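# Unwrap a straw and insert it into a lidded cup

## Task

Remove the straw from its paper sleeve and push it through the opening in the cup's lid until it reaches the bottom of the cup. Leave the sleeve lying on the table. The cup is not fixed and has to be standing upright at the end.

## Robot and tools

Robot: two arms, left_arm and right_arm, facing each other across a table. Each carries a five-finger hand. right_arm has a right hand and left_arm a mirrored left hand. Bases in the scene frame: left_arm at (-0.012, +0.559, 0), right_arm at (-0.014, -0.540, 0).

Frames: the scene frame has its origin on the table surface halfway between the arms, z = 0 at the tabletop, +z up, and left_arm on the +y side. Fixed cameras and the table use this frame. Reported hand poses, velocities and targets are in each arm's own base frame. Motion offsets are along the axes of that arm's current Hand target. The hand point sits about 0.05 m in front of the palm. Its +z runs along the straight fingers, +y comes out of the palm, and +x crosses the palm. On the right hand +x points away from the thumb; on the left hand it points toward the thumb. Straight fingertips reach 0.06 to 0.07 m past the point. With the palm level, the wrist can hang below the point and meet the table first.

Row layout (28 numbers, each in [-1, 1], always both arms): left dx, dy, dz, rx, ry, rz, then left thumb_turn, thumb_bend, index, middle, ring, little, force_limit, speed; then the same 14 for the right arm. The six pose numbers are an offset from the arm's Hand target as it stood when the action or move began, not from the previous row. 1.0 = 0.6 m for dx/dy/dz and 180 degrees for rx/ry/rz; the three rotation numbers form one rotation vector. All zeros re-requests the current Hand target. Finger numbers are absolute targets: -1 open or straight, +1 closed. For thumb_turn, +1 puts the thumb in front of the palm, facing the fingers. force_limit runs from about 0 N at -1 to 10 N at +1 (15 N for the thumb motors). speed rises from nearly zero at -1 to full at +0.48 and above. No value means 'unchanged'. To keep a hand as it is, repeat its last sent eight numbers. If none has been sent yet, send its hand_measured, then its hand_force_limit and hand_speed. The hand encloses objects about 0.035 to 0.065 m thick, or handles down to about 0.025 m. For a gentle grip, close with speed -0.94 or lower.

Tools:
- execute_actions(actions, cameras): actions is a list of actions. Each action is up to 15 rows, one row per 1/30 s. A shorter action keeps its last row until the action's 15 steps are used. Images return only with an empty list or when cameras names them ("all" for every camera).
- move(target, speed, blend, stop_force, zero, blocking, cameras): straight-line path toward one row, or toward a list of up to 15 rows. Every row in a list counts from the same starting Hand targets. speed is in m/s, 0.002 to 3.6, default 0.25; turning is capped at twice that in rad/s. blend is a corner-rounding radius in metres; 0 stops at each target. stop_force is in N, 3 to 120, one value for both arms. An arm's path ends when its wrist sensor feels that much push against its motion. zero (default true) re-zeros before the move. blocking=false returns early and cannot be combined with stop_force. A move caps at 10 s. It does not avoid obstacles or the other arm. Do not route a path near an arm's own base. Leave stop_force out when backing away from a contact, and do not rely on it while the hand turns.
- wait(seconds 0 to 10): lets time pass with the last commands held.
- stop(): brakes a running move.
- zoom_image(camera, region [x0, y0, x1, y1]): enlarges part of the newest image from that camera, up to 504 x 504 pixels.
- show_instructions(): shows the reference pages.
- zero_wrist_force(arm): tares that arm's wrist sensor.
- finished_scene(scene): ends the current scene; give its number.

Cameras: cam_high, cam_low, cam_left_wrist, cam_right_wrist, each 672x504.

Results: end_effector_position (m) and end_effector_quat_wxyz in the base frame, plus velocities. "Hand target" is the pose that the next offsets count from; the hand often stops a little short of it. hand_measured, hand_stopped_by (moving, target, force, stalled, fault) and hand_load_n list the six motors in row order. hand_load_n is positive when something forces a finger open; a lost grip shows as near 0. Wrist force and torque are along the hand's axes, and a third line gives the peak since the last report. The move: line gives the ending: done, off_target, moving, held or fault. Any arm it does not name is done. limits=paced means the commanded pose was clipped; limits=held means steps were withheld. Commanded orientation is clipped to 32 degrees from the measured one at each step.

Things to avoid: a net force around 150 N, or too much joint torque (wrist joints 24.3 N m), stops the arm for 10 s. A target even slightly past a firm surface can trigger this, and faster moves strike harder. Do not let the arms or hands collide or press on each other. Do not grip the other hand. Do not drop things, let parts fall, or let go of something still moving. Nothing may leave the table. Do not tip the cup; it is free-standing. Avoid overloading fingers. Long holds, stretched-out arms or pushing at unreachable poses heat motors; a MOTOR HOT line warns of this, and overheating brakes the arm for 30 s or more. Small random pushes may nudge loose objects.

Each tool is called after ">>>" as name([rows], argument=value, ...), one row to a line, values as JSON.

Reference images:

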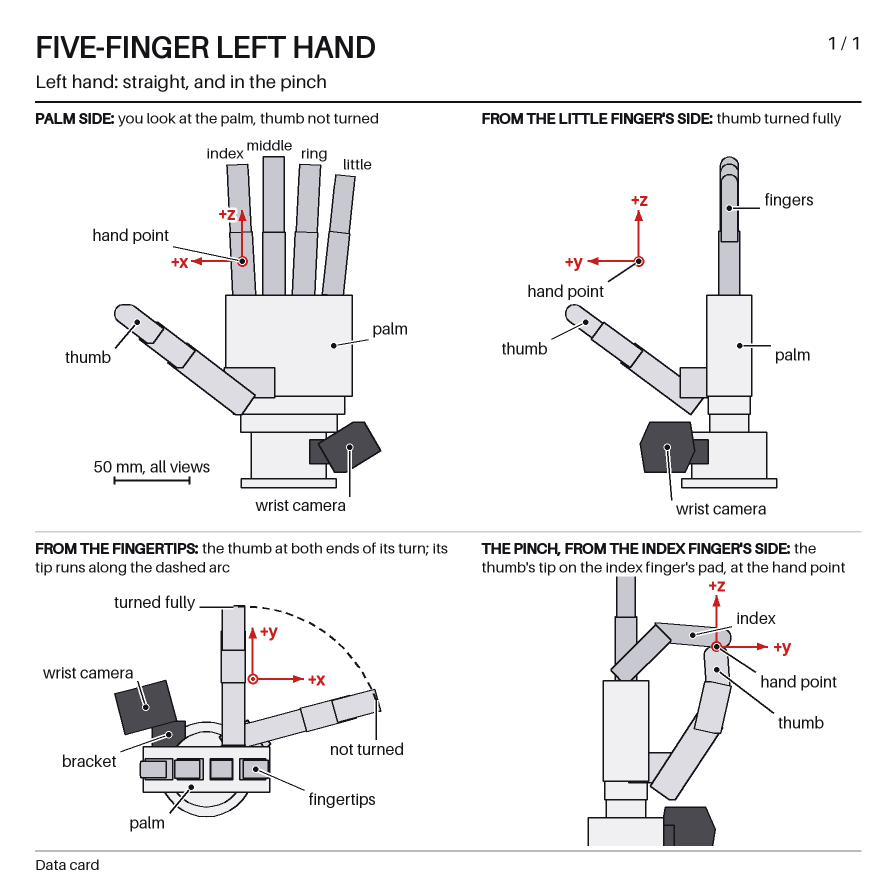

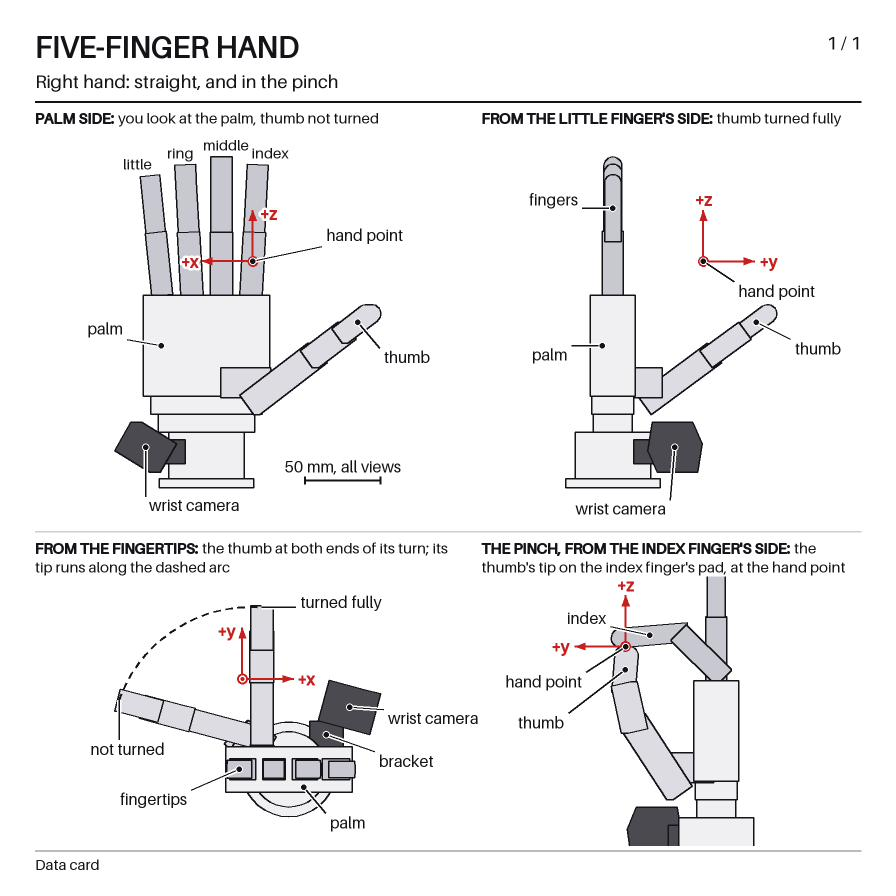

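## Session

>>> execute_actions(actions=[])

Scene clock: 0.00 s.
left_arm: end_effector_position=(+0.7026, -0.0066, +0.1046) hand_measured=(-1.000, -1.000, -1.000, -1.000, -1.000, -1.000) hand_load_n=(+0.0, +0.0, +0.0, +0.0, +0.0, +0.0) hand_stopped_by=(target, target, target, target, target, target) hand_force_limit=0.00 hand_speed=-0.80 end_effector_quat_wxyz=(-0.084, +0.735, +0.651, +0.172) | right_arm: end_effector_position=(+0.0927, -0.1950, +0.3012) hand_measured=(-1.000, -1.000, -1.000, -1.000, -1.000, -1.000) hand_load_n=(+0.0, +0.0, +0.0, +0.0, +0.0, +0.0) hand_stopped_by=(target, target, target, target, target, target) hand_force_limit=0.00 hand_speed=-0.80 end_effector_quat_wxyz=(+0.009, -0.200, +0.951, +0.238)
Joint positions: left_arm=[3.174 -2.427 -0.987 2.008 -1.919 0.184] | right_arm=[-1.643 -1.381 1.725 1.695 1.682 -3.601]
Joint velocities: within noise
Joint torques (N m): no reading
Wrist force (N): no reading
Wrist torque (N m): no reading
Wrist force, peak (N): no reading
Hand target: left_arm +0.7026, -0.0066, +0.1046; -0.084, +0.735, +0.651, +0.172 | right_arm +0.0927, -0.1950, +0.3012; +0.009, -0.200, +0.951, +0.238
camera_calibration:
cam_left_wrist: T_world_to_cam=[[-0.926201, 0.37522, -0.0369059, 0.657828], [0.209798, 0.594239, 0.776444, -0.220898], [0.313268, 0.7114, -0.629105, -0.0342446], [0, 0, 0, 1]] pos_world=[0.666353, -0.0912028, 0.174249]
cam_right_wrist: T_world_to_cam=[[-0.639417, 0.676883, 0.364659, 0.0890681], [0.696784, 0.309657, 0.646997, -0.196416], [0.325022, 0.667789, -0.669641, 0.413751], [0, 0, 0, 1]] pos_world=[0.0593332, -0.275765, 0.371666]

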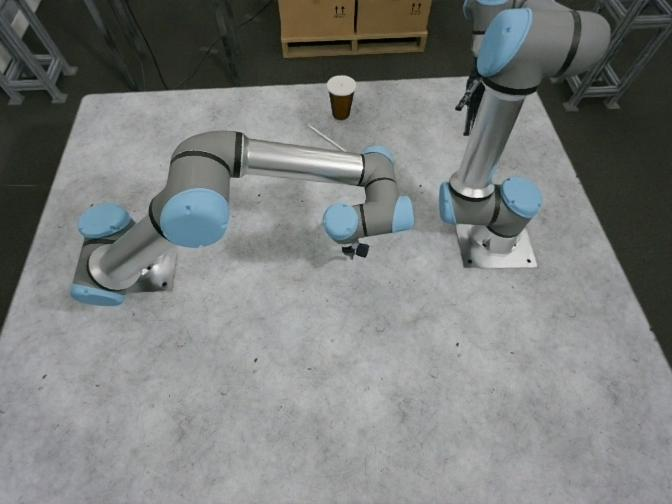

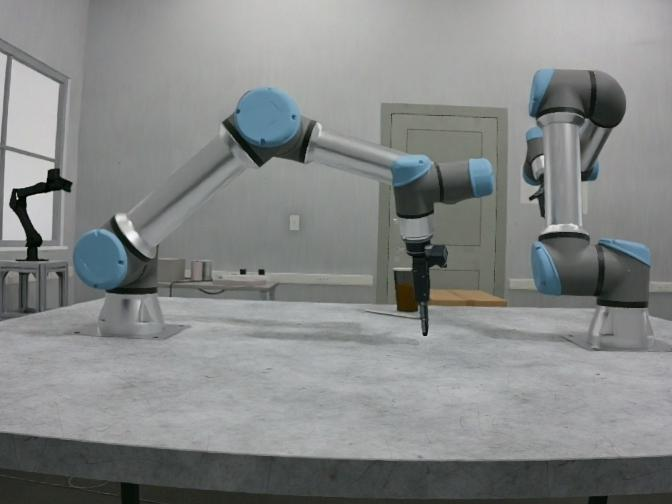

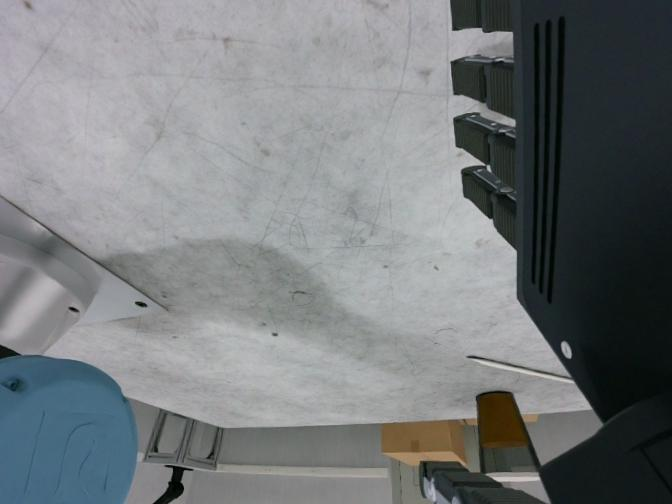

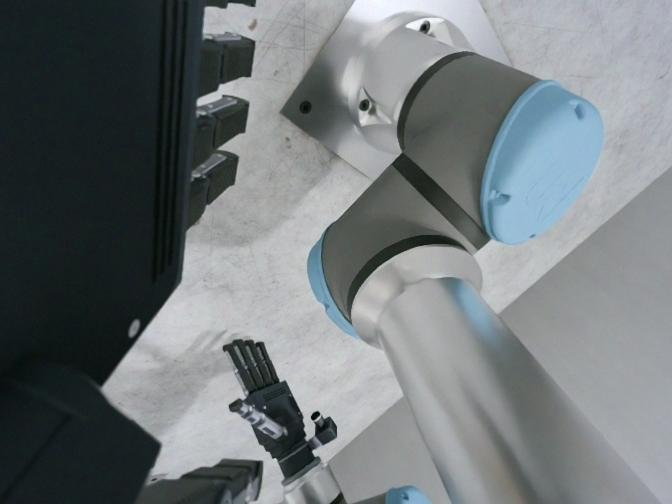

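>>> zoom_image(camera="cam_high", region=[290, 60, 410, 180])

>>> zoom_image(camera="cam_low", region=[340, 240, 460, 330])

>>> zoom_image(camera="cam_left_wrist", region=[420, 330, 620, 504])

Scaled by 4.200.

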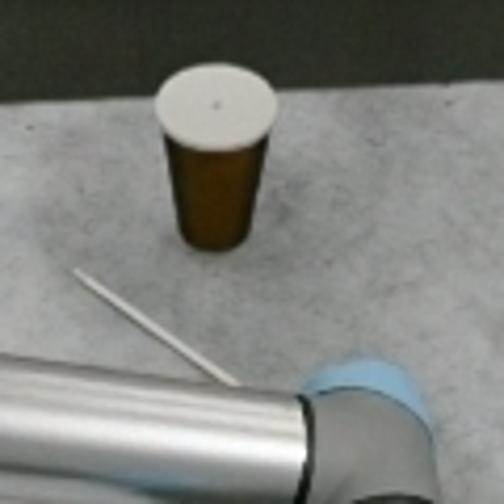

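Scaled by 4.200.

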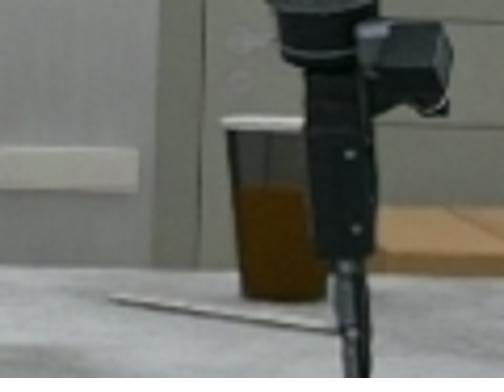

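Scaled by 2.520.

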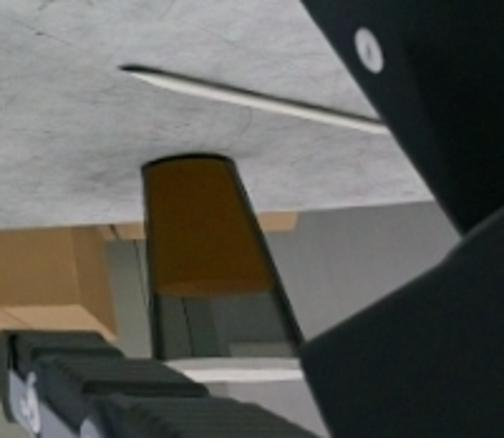

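>>> move([
  [0.0906, 0.0251, -0.232, 0, 0, 0, 1, -1, -1, -1, -1, -1, 0.0, -0.2, 0, 0, 0, 0, 0, 0, 0.6, -1, -1, -1, -1, -1, 0.0, -0.2],
  [0.6333, -0.7617, -0.097, 0.1167, 0.3718, 0.6171, 1, -0.23, -0.05, -0.05, -1, -1, 0.0, -0.2, -0.0827, -0.3888, 0.0707, 0.5223, -0.0156, -0.1466, 0.6, -0.12, -1, 0.41, -1, -1, 0.0, -0.2],
], speed=0.4, cameras=["all"])

Scene clock: 107.67 s.
left_arm: end_effector_position=(+0.2799, +0.3894, +0.2499) hand_measured=(+1.000, -0.230, -0.050, -0.050, -1.000, -1.000) hand_load_n=(+0.0, +0.0, +0.0, +0.0, +0.0, +0.0) hand_stopped_by=(target, target, target, target, target, target) hand_force_limit=0.00 hand_speed=-0.20 end_effector_quat_wxyz=(-0.576, +0.712, -0.312, +0.253) | right_arm: end_effector_position=(+0.2246, -0.3453, +0.1645) hand_measured=(+0.600, -0.120, -1.000, +0.410, -1.000, -1.000) hand_load_n=(+0.0, +0.0, +0.0, +0.0, +0.0, +0.0) hand_stopped_by=(target, target, target, target, target, target) hand_force_limit=0.00 hand_speed=-0.20 end_effector_quat_wxyz=(+0.220, -0.313, +0.757, -0.530)
Joint positions: left_arm=[4.896 -1.33 -2.127 3.075 -0.595 3.463] | right_arm=[-1.984 -1.783 2.321 0.248 0.505 -3.86]
Joint torques (N m): left_arm=[9.21 2.58 11.08 1.01 3.06 1.96] | right_arm=[-4.92 3.75 -13.3 -1.53 -2.25 0.98]
Wrist force (N): left_arm=[0.7 -1.6 1.2] | right_arm=[0.1 -0.8 1.2]
Wrist torque (N m): left_arm=[-0.18 0.16 0.27] | right_arm=[0.12 -0.11 -0.36]
Wrist force, peak (N): left_arm=[0.9 0.1 -2.3] | right_arm=[0.2 -0.3 1.6]
Hand target: left_arm +0.2799, +0.3894, +0.2499; -0.576, +0.712, -0.312, +0.253 | right_arm +0.2246, -0.3453, +0.1645; +0.220, -0.313, +0.757, -0.530
Off the commanded pose: left_arm 0.000 m, 0 deg | right_arm 0.000 m, 0 deg.
move: done
camera_calibration:
cam_left_wrist: T_world_to_cam=[[0.338875, -0.024043, 0.940524, -0.319721], [0.197869, -0.975494, -0.0962299, 0.352312], [0.919789, 0.21871, -0.325813, -0.145834], [0, 0, 0, 1]] pos_world=[0.17277, 0.367887, 0.287094]
cam_right_wrist: T_world_to_cam=[[-0.415063, 0.00130404, -0.909792, 0.250932], [0.197697, 0.976233, -0.0887933, 0.309964], [0.888053, -0.216717, -0.405456, -0.0956014], [0, 0, 0, 1]] pos_world=[0.127773, -0.323643, 0.217056]

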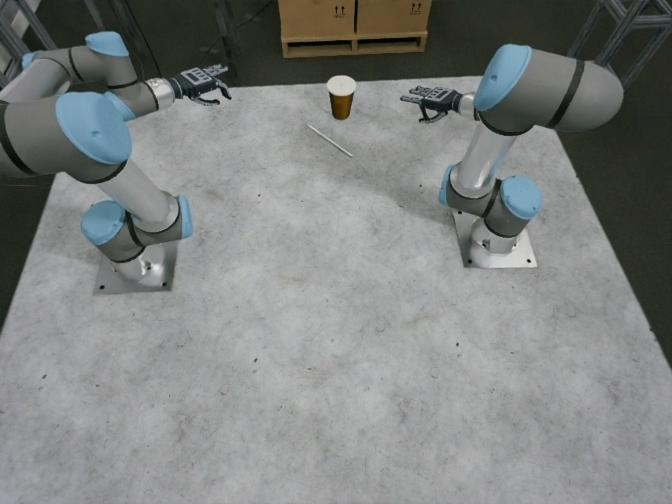

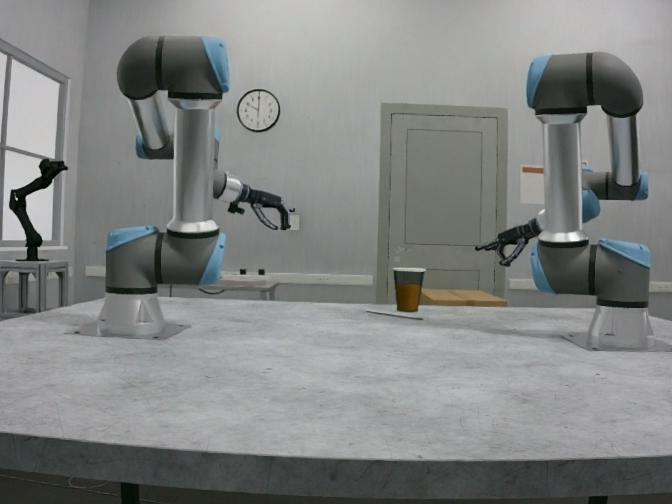

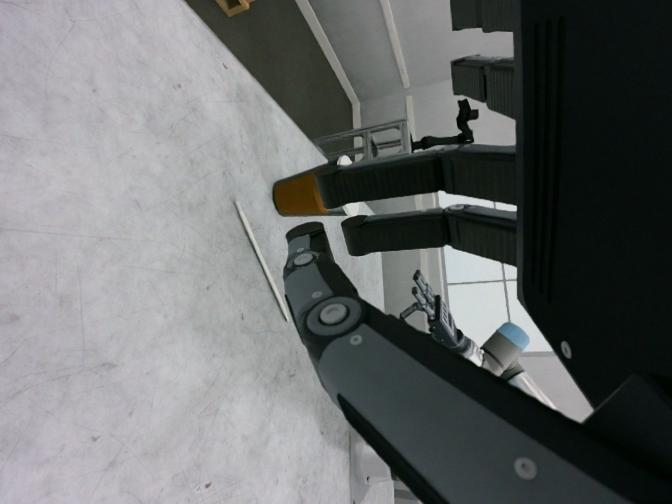

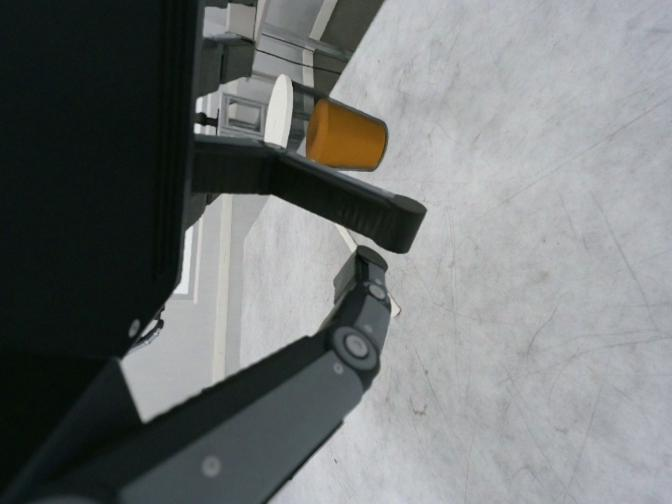

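>>> zoom_image(camera="cam_high", region=[290, 105, 370, 170])

>>> zoom_image(camera="cam_left_wrist", region=[210, 180, 320, 340])

>>> zoom_image(camera="cam_right_wrist", region=[300, 190, 430, 340])

>>> zoom_image(camera="cam_low", region=[350, 250, 440, 330])

Scaled by 6.300.

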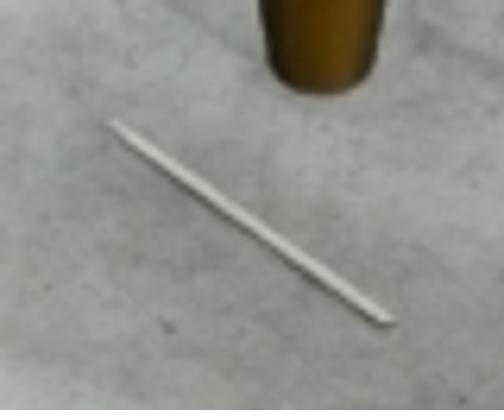

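Scaled by 3.150.

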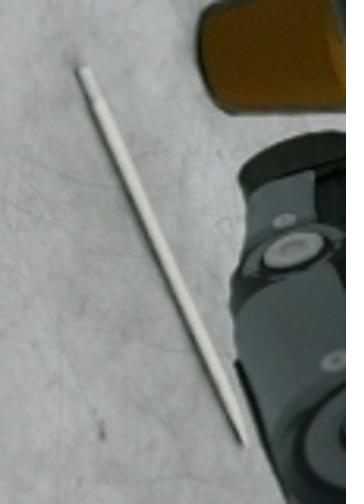

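Scaled by 3.360.

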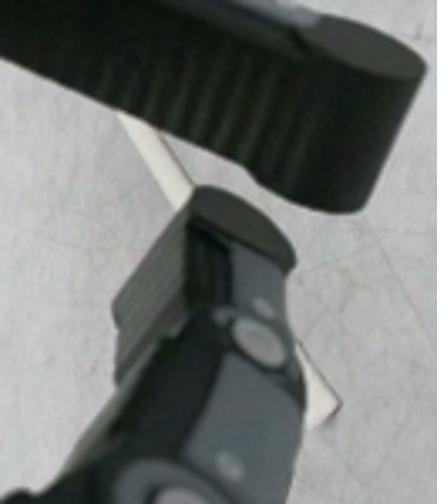

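Scaled by 5.600.

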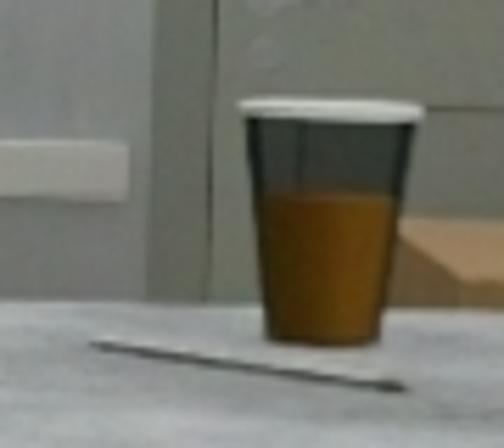

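>>> move([
  [0.0012, -0.062, 0.3722, -0.3362, 0.3326, 0.4111, 0.6, -0.12, -1, 0.41, -1, -1, 0.0, -0.2, 0, 0, 0, 0, 0, 0, 0.6, -0.12, -1, 0.41, -1, -1, 0.0, -0.2],
  [0.1272, 0.1935, 0.5285, -0.0349, 0.4775, 0.1369, 0.6, -0.12, -1, 0.41, -1, -1, 0.0, -0.2, -0.252, 0.0555, 0.3073, 0, 0, 0, 0.6, -0.12, -1, 0.41, -1, -1, 0.0, -0.2],
], speed=0.4, cameras=["all"])

Scene clock: 376.27 s.
left_arm: end_effector_position=(+0.5408, +0.5255, +0.0702) hand_measured=(+0.600, -0.120, -1.000, +0.410, -1.000, -1.000) hand_load_n=(+0.0, +0.5, +0.0, +0.0, +0.0, +0.0) hand_stopped_by=(target, target, target, target, target, target) hand_force_limit=0.00 hand_speed=-0.20 end_effector_quat_wxyz=(+0.321, -0.303, +0.703, -0.558) | right_arm: end_effector_position=(+0.4460, -0.3529, +0.0701) hand_measured=(+0.600, -0.120, -1.000, +0.410, -1.000, -1.000) hand_load_n=(+0.0, +0.0, -0.5, +0.0, +0.0, +0.0) hand_stopped_by=(target, target, target, target, target, target) hand_force_limit=0.00 hand_speed=-0.20 end_effector_quat_wxyz=(+0.220, -0.313, +0.757, -0.530)
Joint positions: left_arm=[4.394 -3.216 -0.035 0.611 -0.365 5.924] | right_arm=[-1.074 -1.379 2.153 -0.411 1.3 -3.242]
Joint torques (N m): left_arm=[-1.54 55.96 18.56 -1.05 -1.76 -0.91] | right_arm=[4.99 -32.32 -10.86 1.72 1.52 -1.5]
Wrist force (N): left_arm=[0.3 -2.0 1.3] | right_arm=[0.1 -0.9 1.0]
Wrist torque (N m): left_arm=[-0.23 0.23 0.24] | right_arm=[0.12 -0.10 -0.39]
Wrist force, peak (N): left_arm=[0.1 -2.2 1.3] | right_arm=[-0.4 -1.0 1.7]
Hand target: left_arm +0.5418, +0.5268, +0.0701; +0.211, -0.302, +0.761, -0.533 | right_arm +0.4460, -0.3529, +0.0702; +0.220, -0.313, +0.757, -0.530
Off the commanded pose: left_arm 0.002 m, 15 deg | right_arm 0.000 m, 0 deg.
elbow stopped short (left arm): the move would have taken joint 3 (elbow) straighter than the controller allows.
move: off_target (left_arm)
camera_calibration:
cam_left_wrist: T_world_to_cam=[[-0.0599557, -0.399675, 0.914694, 0.178913], [-0.915226, -0.343769, -0.2102, 0.694241], [0.398456, -0.849754, -0.345182, 0.370604], [0, 0, 0, 1]] pos_world=[0.498445, 0.625088, 0.110205]
cam_right_wrist: T_world_to_cam=[[-0.415063, 0.00130404, -0.909792, 0.257043], [0.197697, 0.976233, -0.0887933, 0.265241], [0.888053, -0.216717, -0.405456, -0.332098], [0, 0, 0, 1]] pos_world=[0.349173, -0.331243, 0.122756]

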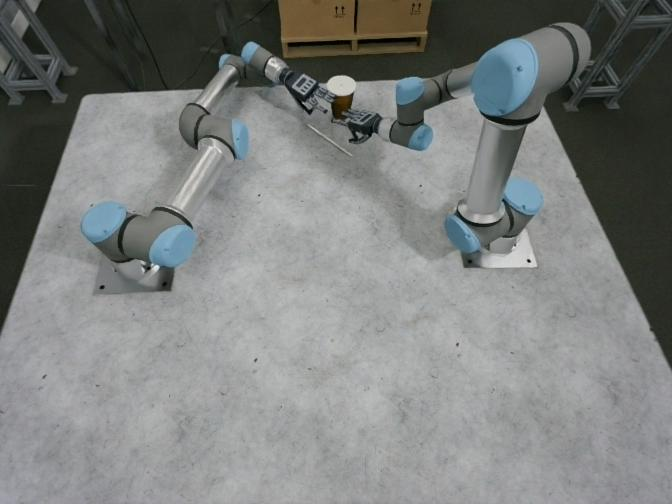

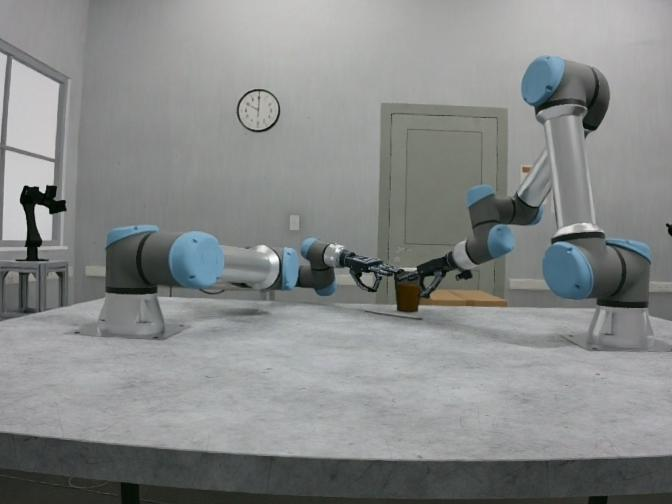

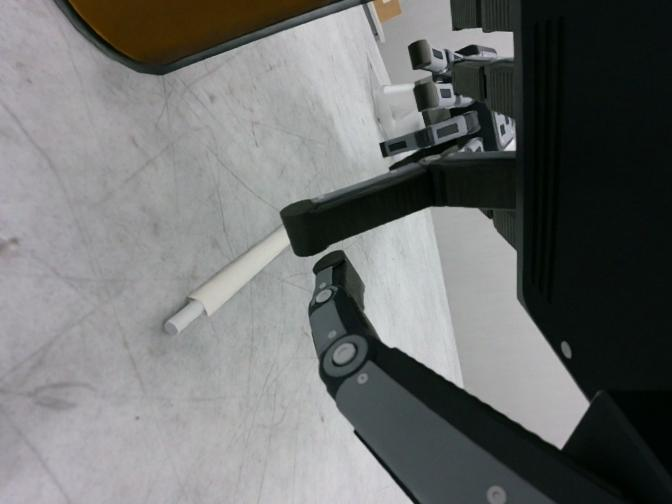

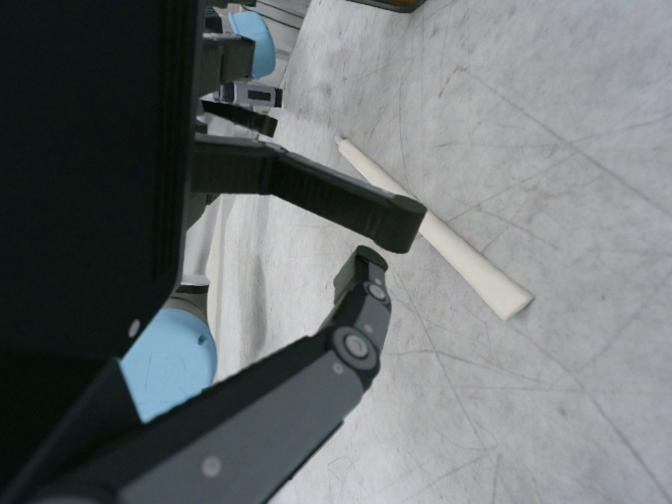

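>>> move([
  [0.2003, -0.3382, -0.1895, -0.3889, 0, 0, 0.5, -0.12, -1, 0.41, -1, -1, 0.0, -0.2, -0.0142, 0.058, 0.0358, 0, 0, 0, 0.5, -0.12, -1, 0.41, -1, -1, 0.0, -0.2],
  [0.2505, -0.1197, 0.037, 0, -0.1983, -0.0722, 0.5, -0.12, -1, 0.41, -1, -1, 0.0, -0.2, -0.0142, 0.058, 0.0358, 0, 0, 0, 0.5, -0.12, -1, 0.41, -1, -1, 0.0, -0.2],
], speed=0.4, cameras=["cam_high", "cam_left_wrist", "cam_right_wrist"])

>>> zoom_image(camera="cam_right_wrist", region=[320, 130, 620, 355])

Scene clock: 531.87 s.
left_arm: end_effector_position=(+0.4635, +0.3908, +0.1301) hand_measured=(+0.500, -0.120, -1.000, +0.410, -1.000, -1.000) hand_load_n=(+0.0, +0.0, +0.0, +0.0, +0.0, +0.0) hand_stopped_by=(target, target, target, target, target, target) hand_force_limit=0.00 hand_speed=-0.20 end_effector_quat_wxyz=(+0.373, -0.534, +0.622, -0.435) | right_arm: end_effector_position=(+0.4579, -0.3527, +0.0301) hand_measured=(+0.500, -0.120, -1.000, +0.410, -1.000, -1.000) hand_load_n=(+0.0, +0.0, +0.0, +0.0, -0.5, +0.0) hand_stopped_by=(target, target, target, target, target, target) hand_force_limit=0.00 hand_speed=-0.20 end_effector_quat_wxyz=(+0.220, -0.313, +0.757, -0.530)
Joint positions: left_arm=[4.457 -2.233 -1.438 2.375 -0.364 4.419] | right_arm=[-1.042 -1.277 2.163 -0.526 1.33 -3.231]
Joint torques (N m): left_arm=[-6.61 33.49 22.08 -1.6 3.92 -0.8] | right_arm=[-4.89 -36.06 -14.28 1.79 -1.28 -0.16]
Wrist force (N): left_arm=[0.9 -2.0 0.7] | right_arm=[0.1 -1.0 1.1]
Wrist torque (N m): left_arm=[-0.24 0.10 0.21] | right_arm=[0.12 -0.10 -0.42]
Wrist force, peak (N): left_arm=[0.6 -2.2 1.5] | right_arm=[0.1 -1.0 1.4]
Hand target: left_arm +0.4636, +0.3908, +0.1301; +0.373, -0.534, +0.621, -0.435 | right_arm +0.4579, -0.3527, +0.0301; +0.220, -0.313, +0.757, -0.530
Off the commanded pose: left_arm 0.000 m, 0 deg | right_arm 0.000 m, 0 deg.
elbow stopped short (left arm): the move would have taken joint 3 (elbow) straighter than the controller allows.
move: done
camera_calibration:
cam_left_wrist: T_world_to_cam=[[0.319511, -0.298451, 0.899355, -0.147714], [-0.646731, -0.762365, -0.0232283, 0.604505], [0.692569, -0.574219, -0.436602, 0.0754765], [0, 0, 0, 1]] pos_world=[0.385876, 0.460108, 0.179842]
cam_right_wrist: T_world_to_cam=[[-0.415063, 0.00130404, -0.909792, 0.2255], [0.197697, 0.976233, -0.0887933, 0.259132], [0.888053, -0.216717, -0.405456, -0.358881], [0, 0, 0, 1]] pos_world=[0.361073, -0.331043, 0.0826564]
Images, in order (width x height): cam_high 672x504, cam_left_wrist 672x504, cam_right_wrist 672x504.

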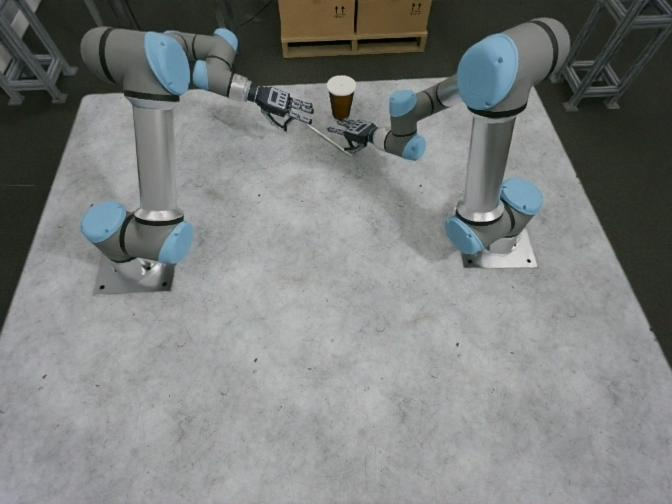

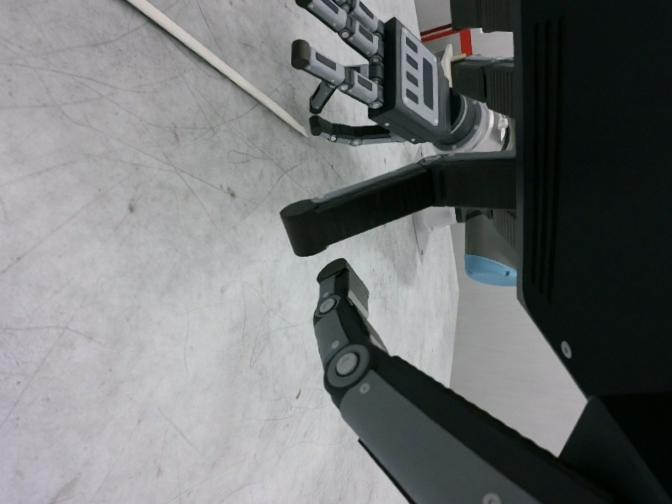

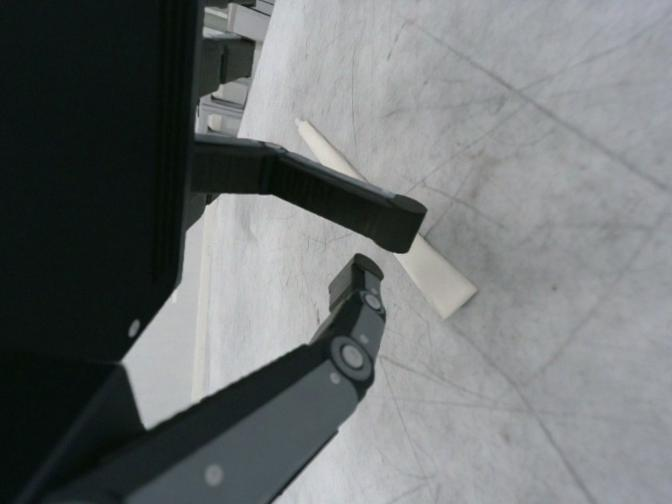

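Scaled by 1.680.

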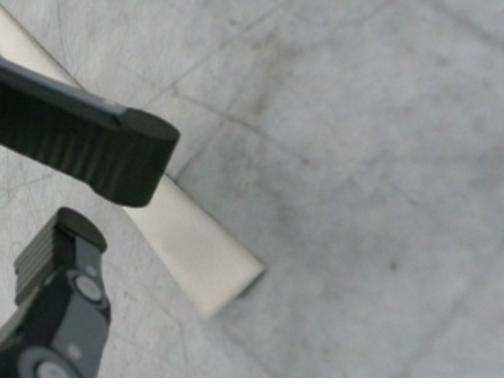

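>>> move(target=[0, 0, 0, 0, 0, 0, 0.5, -0.12, -1, 0.41, -1, -1, 0.0, -0.2, 0, 0.0375, 0.0137, 0, 0, 0, 0.5, -0.12, -1, 0.41, -1, -1, 0.0, -0.2], speed=0.012, stop_force=3, cameras=[])

>>> move([
  [0, 0, 0, 0, 0, 0, 0.5, -0.12, -1, 0.41, -1, -1, 0.0, -0.2, 0, -0.001, -0.0004, 0, 0, 0, 0.5, -0.12, -1, 0.41, -1, -1, 0.0, -0.2],
  [0, 0, 0, 0, 0, 0, 0.5, -0.12, -1, 0.41, -1, -1, 0.0, -0.2, 0, -0.001, -0.0004, 0, 0, 0, 1.0, -0.12, -1, 0.41, -1, -1, -0.4, -0.85],
  [0, 0, 0, 0, 0, 0, 0.5, -0.12, -1, 0.41, -1, -1, 0.0, -0.2, 0, -0.001, -0.0004, 0, 0, 0, 0.99, -0.12, -1, 0.41, -1, -1, -0.1, -0.7],
], speed=0.02, cameras=["cam_right_wrist", "cam_left_wrist"])

Scene clock: 547.60 s.
left_arm: end_effector_position=(+0.4636, +0.3908, +0.1301) hand_measured=(+0.500, -0.120, -1.000, +0.410, -1.000, -1.000) hand_load_n=(+0.0, +0.0, +0.0, +0.0, +0.0, -0.5) hand_stopped_by=(target, target, target, target, target, target) hand_force_limit=0.00 hand_speed=-0.20 end_effector_quat_wxyz=(+0.373, -0.534, +0.621, -0.435) | right_arm: end_effector_position=(+0.4579, -0.3527, +0.0118) hand_measured=(+0.500, -0.120, -1.000, +0.410, -1.000, -1.000) hand_load_n=(+0.0, +0.0, +0.0, -0.5, +0.0, +0.0) hand_stopped_by=(target, target, target, target, target, target) hand_force_limit=0.00 hand_speed=-0.20 end_effector_quat_wxyz=(+0.220, -0.313, +0.757, -0.530)
Joint positions: left_arm=[4.457 -2.234 -1.438 2.375 -0.363 4.419] | right_arm=[-1.042 -1.236 2.176 -0.579 1.33 -3.231]
Joint torques (N m): left_arm=[-3.25 35.27 22.99 -3.06 4.03 1.56] | right_arm=[0.76 -36.8 -19.41 0.04 0.54 0.82]
Wrist force (N): left_arm=[1.0 -2.0 0.5] | right_arm=[0.4 -2.4 1.0]
Wrist torque (N m): left_arm=[-0.22 0.08 0.21] | right_arm=[0.07 -0.12 -0.44]
Wrist force, peak (N): left_arm=[1.1 -2.3 0.6] | right_arm=[-0.8 -9.9 -0.3]
Hand target: left_arm +0.4636, +0.3908, +0.1301; +0.373, -0.534, +0.621, -0.435 | right_arm +0.4579, -0.3527, +0.0118; +0.220, -0.313, +0.757, -0.530 (not the last commanded pose)
Off the commanded pose: left_arm 0.000 m, 0 deg | right_arm 0.006 m, 0 deg.
move: contact (right_arm)
No camera images: "cameras" was empty.

Scene clock: 549.73 s.
left_arm: end_effector_position=(+0.4636, +0.3908, +0.1301) hand_measured=(+0.500, -0.120, -1.000, +0.410, -1.000, -1.000) hand_load_n=(+0.0, +0.0, +0.0, +0.0, +0.0, +0.0) hand_stopped_by=(target, target, target, target, target, target) hand_force_limit=0.00 hand_speed=-0.20 end_effector_quat_wxyz=(+0.373, -0.534, +0.621, -0.435) | right_arm: end_effector_position=(+0.4579, -0.3527, +0.0124) hand_measured=(+0.710, -0.120, -1.000, +0.410, -1.000, -1.000) hand_load_n=(+6.5, +0.5, +0.0, -0.5, +0.0, +0.0) hand_stopped_by=(force, target, target, target, target, target) hand_force_limit=-0.10 hand_speed=-0.70 end_effector_quat_wxyz=(+0.220, -0.313, +0.757, -0.530)
Joint positions: left_arm=[4.457 -2.234 -1.438 2.375 -0.363 4.419] | right_arm=[-1.042 -1.238 2.175 -0.577 1.33 -3.231]
Joint torques (N m): left_arm=[-1.9 37 20.89 -3.04 4 1.66] | right_arm=[-5.73 -24.81 -16.93 -2.47 -1.46 0.24]
Wrist force (N): left_arm=[0.9 -1.9 0.5] | right_arm=[-0.3 -2.6 0.8]
Wrist torque (N m): left_arm=[-0.21 0.09 0.21] | right_arm=[0.03 -0.13 -0.42]
Wrist force, peak (N): left_arm=[1.0 -2.2 0.7] | right_arm=[0.3 -2.7 1.1]
Hand target: left_arm +0.4636, +0.3908, +0.1301; +0.373, -0.534, +0.621, -0.435 | right_arm +0.4579, -0.3527, +0.0124; +0.220, -0.313, +0.757, -0.530
Off the commanded pose: left_arm 0.000 m, 0 deg | right_arm 0.000 m, 0 deg.
move: done
camera_calibration:
cam_left_wrist: T_world_to_cam=[[0.319205, -0.298351, 0.899497, -0.147666], [-0.646773, -0.762325, -0.0233322, 0.604522], [0.69267, -0.574323, -0.436303, 0.0754325], [0, 0, 0, 1]] pos_world=[0.385875, 0.460109, 0.179842]
cam_right_wrist: T_world_to_cam=[[-0.415063, 0.00130404, -0.909792, 0.209487], [0.197697, 0.976233, -0.0887933, 0.257569], [0.888053, -0.216717, -0.405456, -0.366017], [0, 0, 0, 1]] pos_world=[0.361073, -0.331043, 0.0650564]
Images, in order (width x height): cam_left_wrist 672x504, cam_right_wrist 672x504.

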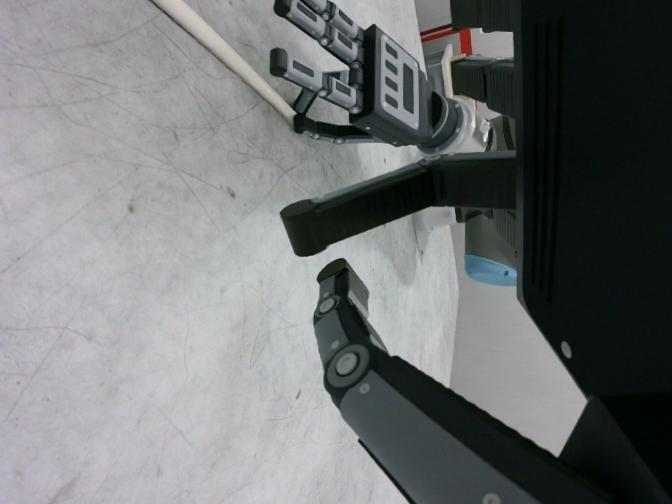

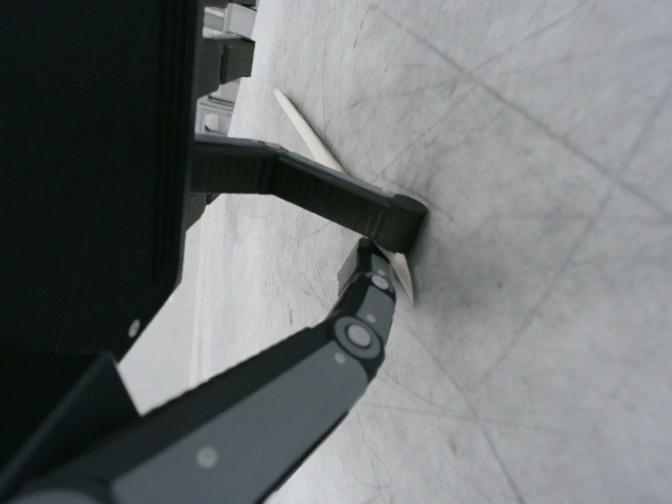

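>>> move([
  [0, 0, 0, 0, 0, 0, 0.5, -0.12, -1, 0.41, -1, -1, 0.0, -0.2, 0, -0.0188, -0.0068, 0, 0, 0, 0.99, -0.12, -1, 0.41, -1, -1, -0.1, -0.7],
  [0, 0, 0, 0, 0, 0, 0.5, -0.12, -1, 0.41, -1, -1, 0.0, -0.2, -0.0103, 0.0063, -0.0758, 0, -0.2001, -0.073, 0.99, -0.12, -1, 0.41, -1, -1, -0.1, -0.7],
  [0, 0, 0, 0, 0, 0, 0.5, -0.12, -1, 0.41, -1, -1, 0.0, -0.2, -0.0103, 0.0247, -0.0691, 0, -0.2001, -0.073, 0.99, -0.12, -1, 0.41, -1, -1, -0.1, -0.7],
], speed=[0.05, 0.2, 0.04], cameras=["cam_high", "cam_left_wrist", "cam_right_wrist"])

Scene clock: 569.03 s.
left_arm: end_effector_position=(+0.4636, +0.3908, +0.1301) hand_measured=(+0.500, -0.120, -1.000, +0.410, -1.000, -1.000) hand_load_n=(+0.0, +0.0, +0.0, +0.0, +0.0, +0.0) hand_stopped_by=(target, target, target, target, target, target) hand_force_limit=0.00 hand_speed=-0.20 end_effector_quat_wxyz=(+0.373, -0.534, +0.621, -0.435) | right_arm: end_effector_position=(+0.4312, -0.3171, +0.0126) hand_measured=(+0.710, -0.120, -1.000, +0.410, -1.000, -1.000) hand_load_n=(+0.0, +0.0, +0.0, +0.0, +0.0, +0.0) hand_stopped_by=(force, target, target, target, target, target) hand_force_limit=-0.10 hand_speed=-0.70 end_effector_quat_wxyz=(+0.381, -0.544, +0.612, -0.428) end_effector_velocity=(+0.000, +0.000, +0.002) end_effector_angular_velocity=(+0.001, +0.000, +0.000)
Joint positions: left_arm=[4.457 -2.234 -1.438 2.375 -0.363 4.419] | right_arm=[-1.335 -1.078 2.005 -0.114 0.491 -3.891]
Joint velocities: left_arm=[within noise] | right_arm=[0 -0.002 -0.002 0.005 0 0]
Joint torques (N m): left_arm=[2.36 39.92 17.4 -2.88 4.04 1.54] | right_arm=[6.9 -41.77 -13.14 3.23 -2.52 1.83]
Wrist force (N): left_arm=[0.9 -2.2 0.7] | right_arm=[0.1 -0.8 1.1]
Wrist torque (N m): left_arm=[-0.27 0.11 0.22] | right_arm=[0.15 -0.09 -0.44]
Wrist force, peak (N): left_arm=[1.2 -2.1 0.8] | right_arm=[-0.2 -2.6 0.6]
Hand target: left_arm +0.4636, +0.3908, +0.1301; +0.373, -0.534, +0.621, -0.435 | right_arm +0.4312, -0.3172, +0.0127; +0.381, -0.544, +0.612, -0.428
Off the commanded pose: left_arm 0.000 m, 0 deg | right_arm 0.000 m, 0 deg.
move: done
camera_calibration:
cam_left_wrist: T_world_to_cam=[[0.319225, -0.298327, 0.899498, -0.147685], [-0.646763, -0.762335, -0.0233046, 0.604517], [0.692671, -0.574323, -0.436303, 0.0754322], [0, 0, 0, 1]] pos_world=[0.385875, 0.460109, 0.179842]
cam_right_wrist: T_world_to_cam=[[-0.326176, -0.256773, -0.909767, 0.0782668], [-0.450529, 0.888296, -0.0891866, 0.479714], [0.831043, 0.380786, -0.405425, -0.120447], [0, 0, 0, 1]] pos_world=[0.34175, -0.360167, 0.0651565]
Images, in order (width x height): cam_high 672x504, cam_left_wrist 672x504, cam_right_wrist 672x504.

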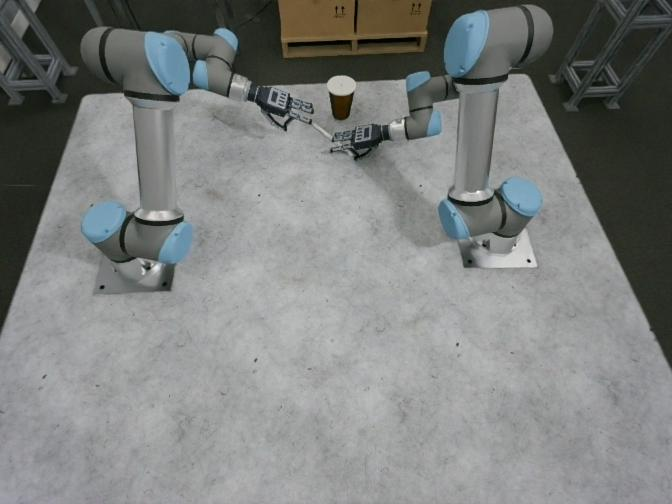

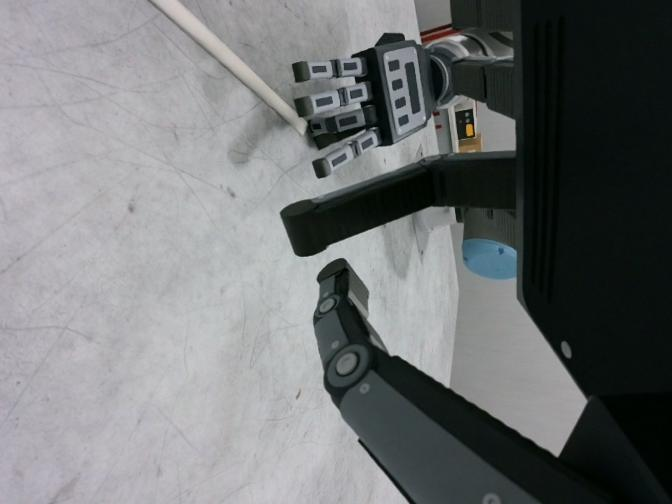

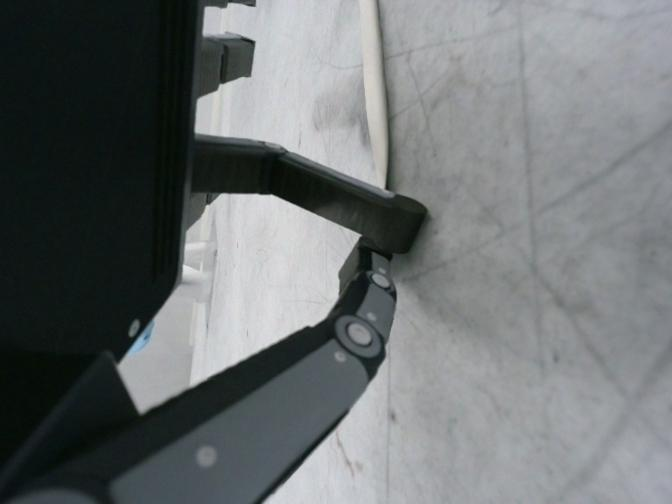

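>>> move([
  [0, 0, 0, 0, 0, 0, 0.5, -0.12, -1, 0.41, -1, -1, 0.0, -0.2, 0, -0.05, -0.0182, 0, 0, 0, 0.5, -0.12, -1, 0.41, -1, -1, 0.0, -0.2],
  [0, 0, 0, 0, 0, 0, 0.5, -0.12, -1, 0.41, -1, -1, 0.0, -0.2, 0.0797, -0.078, 0.057, 0, 0.2017, 0.0735, 0.5, -0.12, -1, 0.41, -1, -1, 0.0, -0.2],
], speed=[0.1, 0.3], cameras=["cam_left_wrist", "cam_right_wrist"])

>>> zoom_image(camera="cam_right_wrist", region=[320, 130, 620, 355])

Scene clock: 603.80 s.
left_arm: end_effector_position=(+0.4636, +0.3908, +0.1301) hand_measured=(+0.500, -0.120, -1.000, +0.410, -1.000, -1.000) hand_load_n=(+0.0, +0.0, +0.0, +0.0, +0.0, +0.0) hand_stopped_by=(target, target, target, target, target, target) hand_force_limit=0.00 hand_speed=-0.20 end_effector_quat_wxyz=(+0.373, -0.534, +0.621, -0.435) | right_arm: end_effector_position=(+0.4734, -0.3703, +0.0449) hand_measured=(+0.500, -0.120, -1.000, +0.410, -1.000, -1.000) hand_load_n=(+0.0, +0.0, +0.0, +0.0, +0.0, +0.0) hand_stopped_by=(target, target, target, target, target, target) hand_force_limit=0.00 hand_speed=-0.20 end_effector_quat_wxyz=(+0.218, -0.311, +0.758, -0.530)
Joint positions: left_arm=[4.457 -2.234 -1.438 2.375 -0.363 4.419] | right_arm=[-1.027 -1.264 2.085 -0.463 1.349 -3.223]
Joint torques (N m): left_arm=[2.18 40.22 14.79 -3.2 3.98 1.57] | right_arm=[5.47 -38.01 -7.85 1.18 1.63 0.56]
Wrist force (N): left_arm=[0.8 -2.0 0.7] | right_arm=[0.0 -1.1 1.0]
Wrist torque (N m): left_arm=[-0.24 0.11 0.21] | right_arm=[0.11 -0.08 -0.35]
Wrist force, peak (N): left_arm=[0.9 -2.3 0.8] | right_arm=[-0.2 -1.3 1.4]
Hand target: left_arm +0.4636, +0.3908, +0.1301; +0.373, -0.534, +0.621, -0.435 | right_arm +0.4734, -0.3703, +0.0450; +0.218, -0.311, +0.758, -0.530
Off the commanded pose: left_arm 0.000 m, 0 deg | right_arm 0.000 m, 0 deg.
move: done
camera_calibration:
cam_left_wrist: T_world_to_cam=[[0.319225, -0.298327, 0.899498, -0.147685], [-0.646763, -0.762335, -0.0233046, 0.604517], [0.692671, -0.574323, -0.436303, 0.0754322], [0, 0, 0, 1]] pos_world=[0.385875, 0.460109, 0.179842]
cam_right_wrist: T_world_to_cam=[[-0.415172, 0.00323206, -0.909737, 0.246299], [0.202628, 0.975202, -0.0890076, 0.27188], [0.88689, -0.221291, -0.405532, -0.371637], [0, 0, 0, 1]] pos_world=[0.376767, -0.348174, 0.0975558]
Images, in order (width x height): cam_left_wrist 672x504, cam_right_wrist 672x504.

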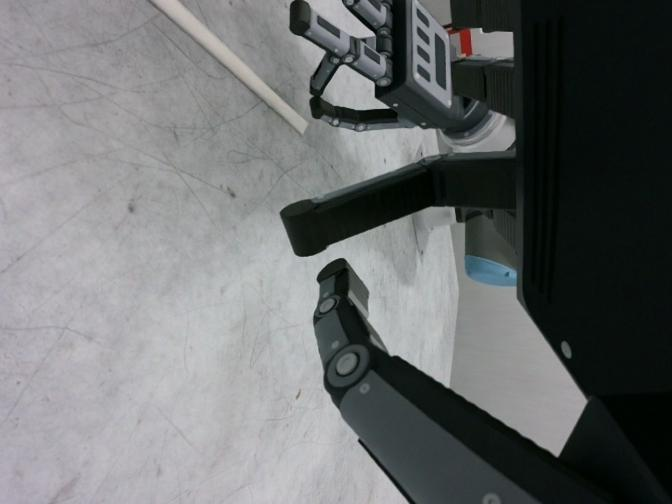

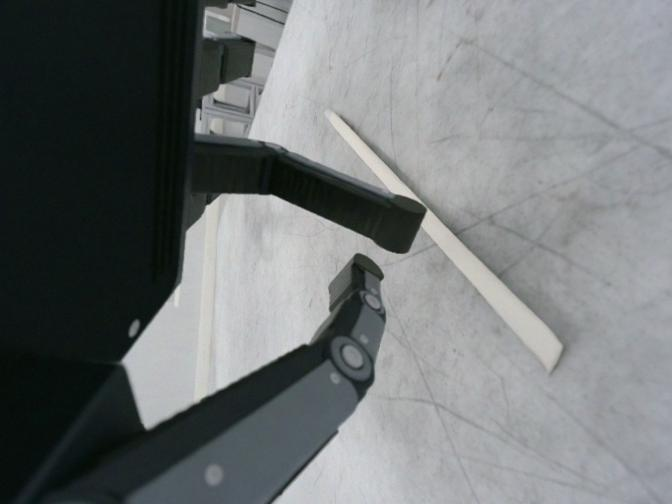

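Scaled by 1.680.

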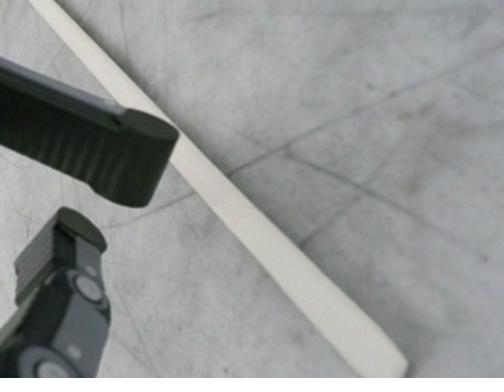

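>>> move(target=[0, 0, 0, 0, 0, 0, 0.5, -0.12, -1, 0.41, -1, -1, 0.0, -0.2, 0.0025, 0.0547, 0.0252, 0, 0, 0, 0.5, -0.12, -1, 0.41, -1, -1, 0.0, -0.2], speed=0.015, stop_force=3, cameras=[])

>>> move([
  [0, 0, 0, 0, 0, 0, 0.5, -0.12, -1, 0.41, -1, -1, 0.0, -0.2, 0, -0.001, -0.0004, 0, 0, 0, 0.5, -0.12, -1, 0.41, -1, -1, 0.0, -0.2],
  [0, 0, 0, 0, 0, 0, 0.5, -0.12, -1, 0.41, -1, -1, 0.0, -0.2, 0, -0.001, -0.0004, 0, 0, 0, 1.0, -0.12, -1, 0.41, -1, -1, -0.4, -0.85],
  [0, 0, 0, 0, 0, 0, 0.5, -0.12, -1, 0.41, -1, -1, 0.0, -0.2, 0, -0.001, -0.0004, 0, 0, 0, 0.99, -0.12, -1, 0.41, -1, -1, 0.1, -0.7],
], speed=0.02, cameras=["cam_right_wrist"])

Scene clock: 620.53 s.
left_arm: end_effector_position=(+0.4636, +0.3908, +0.1301) hand_measured=(+0.500, -0.120, -1.000, +0.410, -1.000, -1.000) hand_load_n=(+0.0, +0.0, +0.0, +0.0, +0.0, +0.0) hand_stopped_by=(target, target, target, target, target, target) hand_force_limit=0.00 hand_speed=-0.20 end_effector_quat_wxyz=(+0.373, -0.534, +0.621, -0.435) | right_arm: end_effector_position=(+0.4743, -0.3732, +0.0118) hand_measured=(+0.500, -0.120, -1.000, +0.410, -1.000, -1.000) hand_load_n=(+0.0, +0.0, +0.0, -0.5, +0.0, +0.0) hand_stopped_by=(target, target, target, target, target, target) hand_force_limit=0.00 hand_speed=-0.20 end_effector_quat_wxyz=(+0.218, -0.311, +0.758, -0.530)
Joint positions: left_arm=[4.457 -2.234 -1.438 2.375 -0.363 4.419] | right_arm=[-1.029 -1.191 2.101 -0.552 1.348 -3.224]
Joint torques (N m): left_arm=[2.18 40.5 10.32 -2.98 4.02 1.57] | right_arm=[3.95 -38.57 -18.36 -1.31 1.66 -0.77]
Wrist force (N): left_arm=[1.0 -1.8 0.5] | right_arm=[0.2 -2.8 0.7]
Wrist torque (N m): left_arm=[-0.20 0.08 0.21] | right_arm=[0.06 -0.08 -0.40]
Wrist force, peak (N): left_arm=[1.1 -2.3 0.5] | right_arm=[-0.7 -11.6 -1.4]
Hand target: left_arm +0.4636, +0.3908, +0.1301; +0.373, -0.534, +0.621, -0.435 | right_arm +0.4744, -0.3732, +0.0118; +0.218, -0.311, +0.758, -0.530 (not the last commanded pose)
Off the commanded pose: left_arm 0.000 m, 0 deg | right_arm 0.003 m, 0 deg.
move: contact (right_arm)
No camera images: "cameras" was empty.

Scene clock: 622.60 s.
left_arm: end_effector_position=(+0.4636, +0.3908, +0.1301) hand_measured=(+0.500, -0.120, -1.000, +0.410, -1.000, -1.000) hand_load_n=(+0.0, +0.0, +0.0, +0.0, +0.0, -0.5) hand_stopped_by=(target, target, target, target, target, target) hand_force_limit=0.00 hand_speed=-0.20 end_effector_quat_wxyz=(+0.373, -0.534, +0.621, -0.435) | right_arm: end_effector_position=(+0.4743, -0.3732, +0.0125) hand_measured=(+0.710, -0.120, -1.000, +0.410, -1.000, -1.000) hand_load_n=(+12.0, +2.5, +0.0, +0.5, +0.0, +0.0) hand_stopped_by=(force, target, target, target, target, target) hand_force_limit=0.10 hand_speed=-0.70 end_effector_quat_wxyz=(+0.218, -0.311, +0.758, -0.530)
Joint positions: left_arm=[4.457 -2.234 -1.438 2.375 -0.363 4.419] | right_arm=[-1.029 -1.192 2.101 -0.55 1.348 -3.224]
Joint torques (N m): left_arm=[1.82 41.23 9.84 -3.02 4.06 1.83] | right_arm=[5.03 -27.78 -17.14 -2.39 -0.41 -0.34]
Wrist force (N): left_arm=[1.3 -2.0 0.6] | right_arm=[0.0 -1.9 0.7]
Wrist torque (N m): left_arm=[-0.23 0.04 0.23] | right_arm=[0.08 -0.09 -0.36]
Wrist force, peak (N): left_arm=[1.1 -2.2 0.7] | right_arm=[0.2 -2.9 0.8]
Hand target: left_arm +0.4636, +0.3908, +0.1301; +0.373, -0.534, +0.621, -0.435 | right_arm +0.4744, -0.3732, +0.0125; +0.218, -0.311, +0.758, -0.530
Off the commanded pose: left_arm 0.000 m, 0 deg | right_arm 0.000 m, 0 deg.
move: done
camera_calibration:
cam_right_wrist: T_world_to_cam=[[-0.415156, 0.00331261, -0.909744, 0.217137], [0.202835, 0.975159, -0.0890114, 0.271444], [0.886851, -0.221481, -0.405515, -0.386287], [0, 0, 0, 1]] pos_world=[0.377667, -0.350976, 0.0650559]
Images, in order (width x height): cam_right_wrist 672x504.

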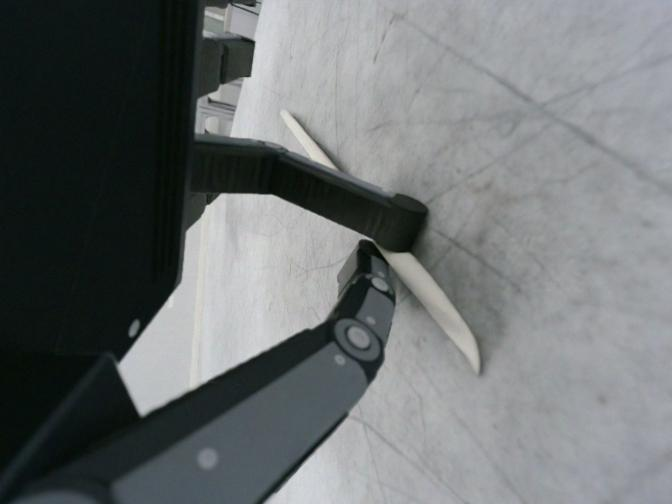

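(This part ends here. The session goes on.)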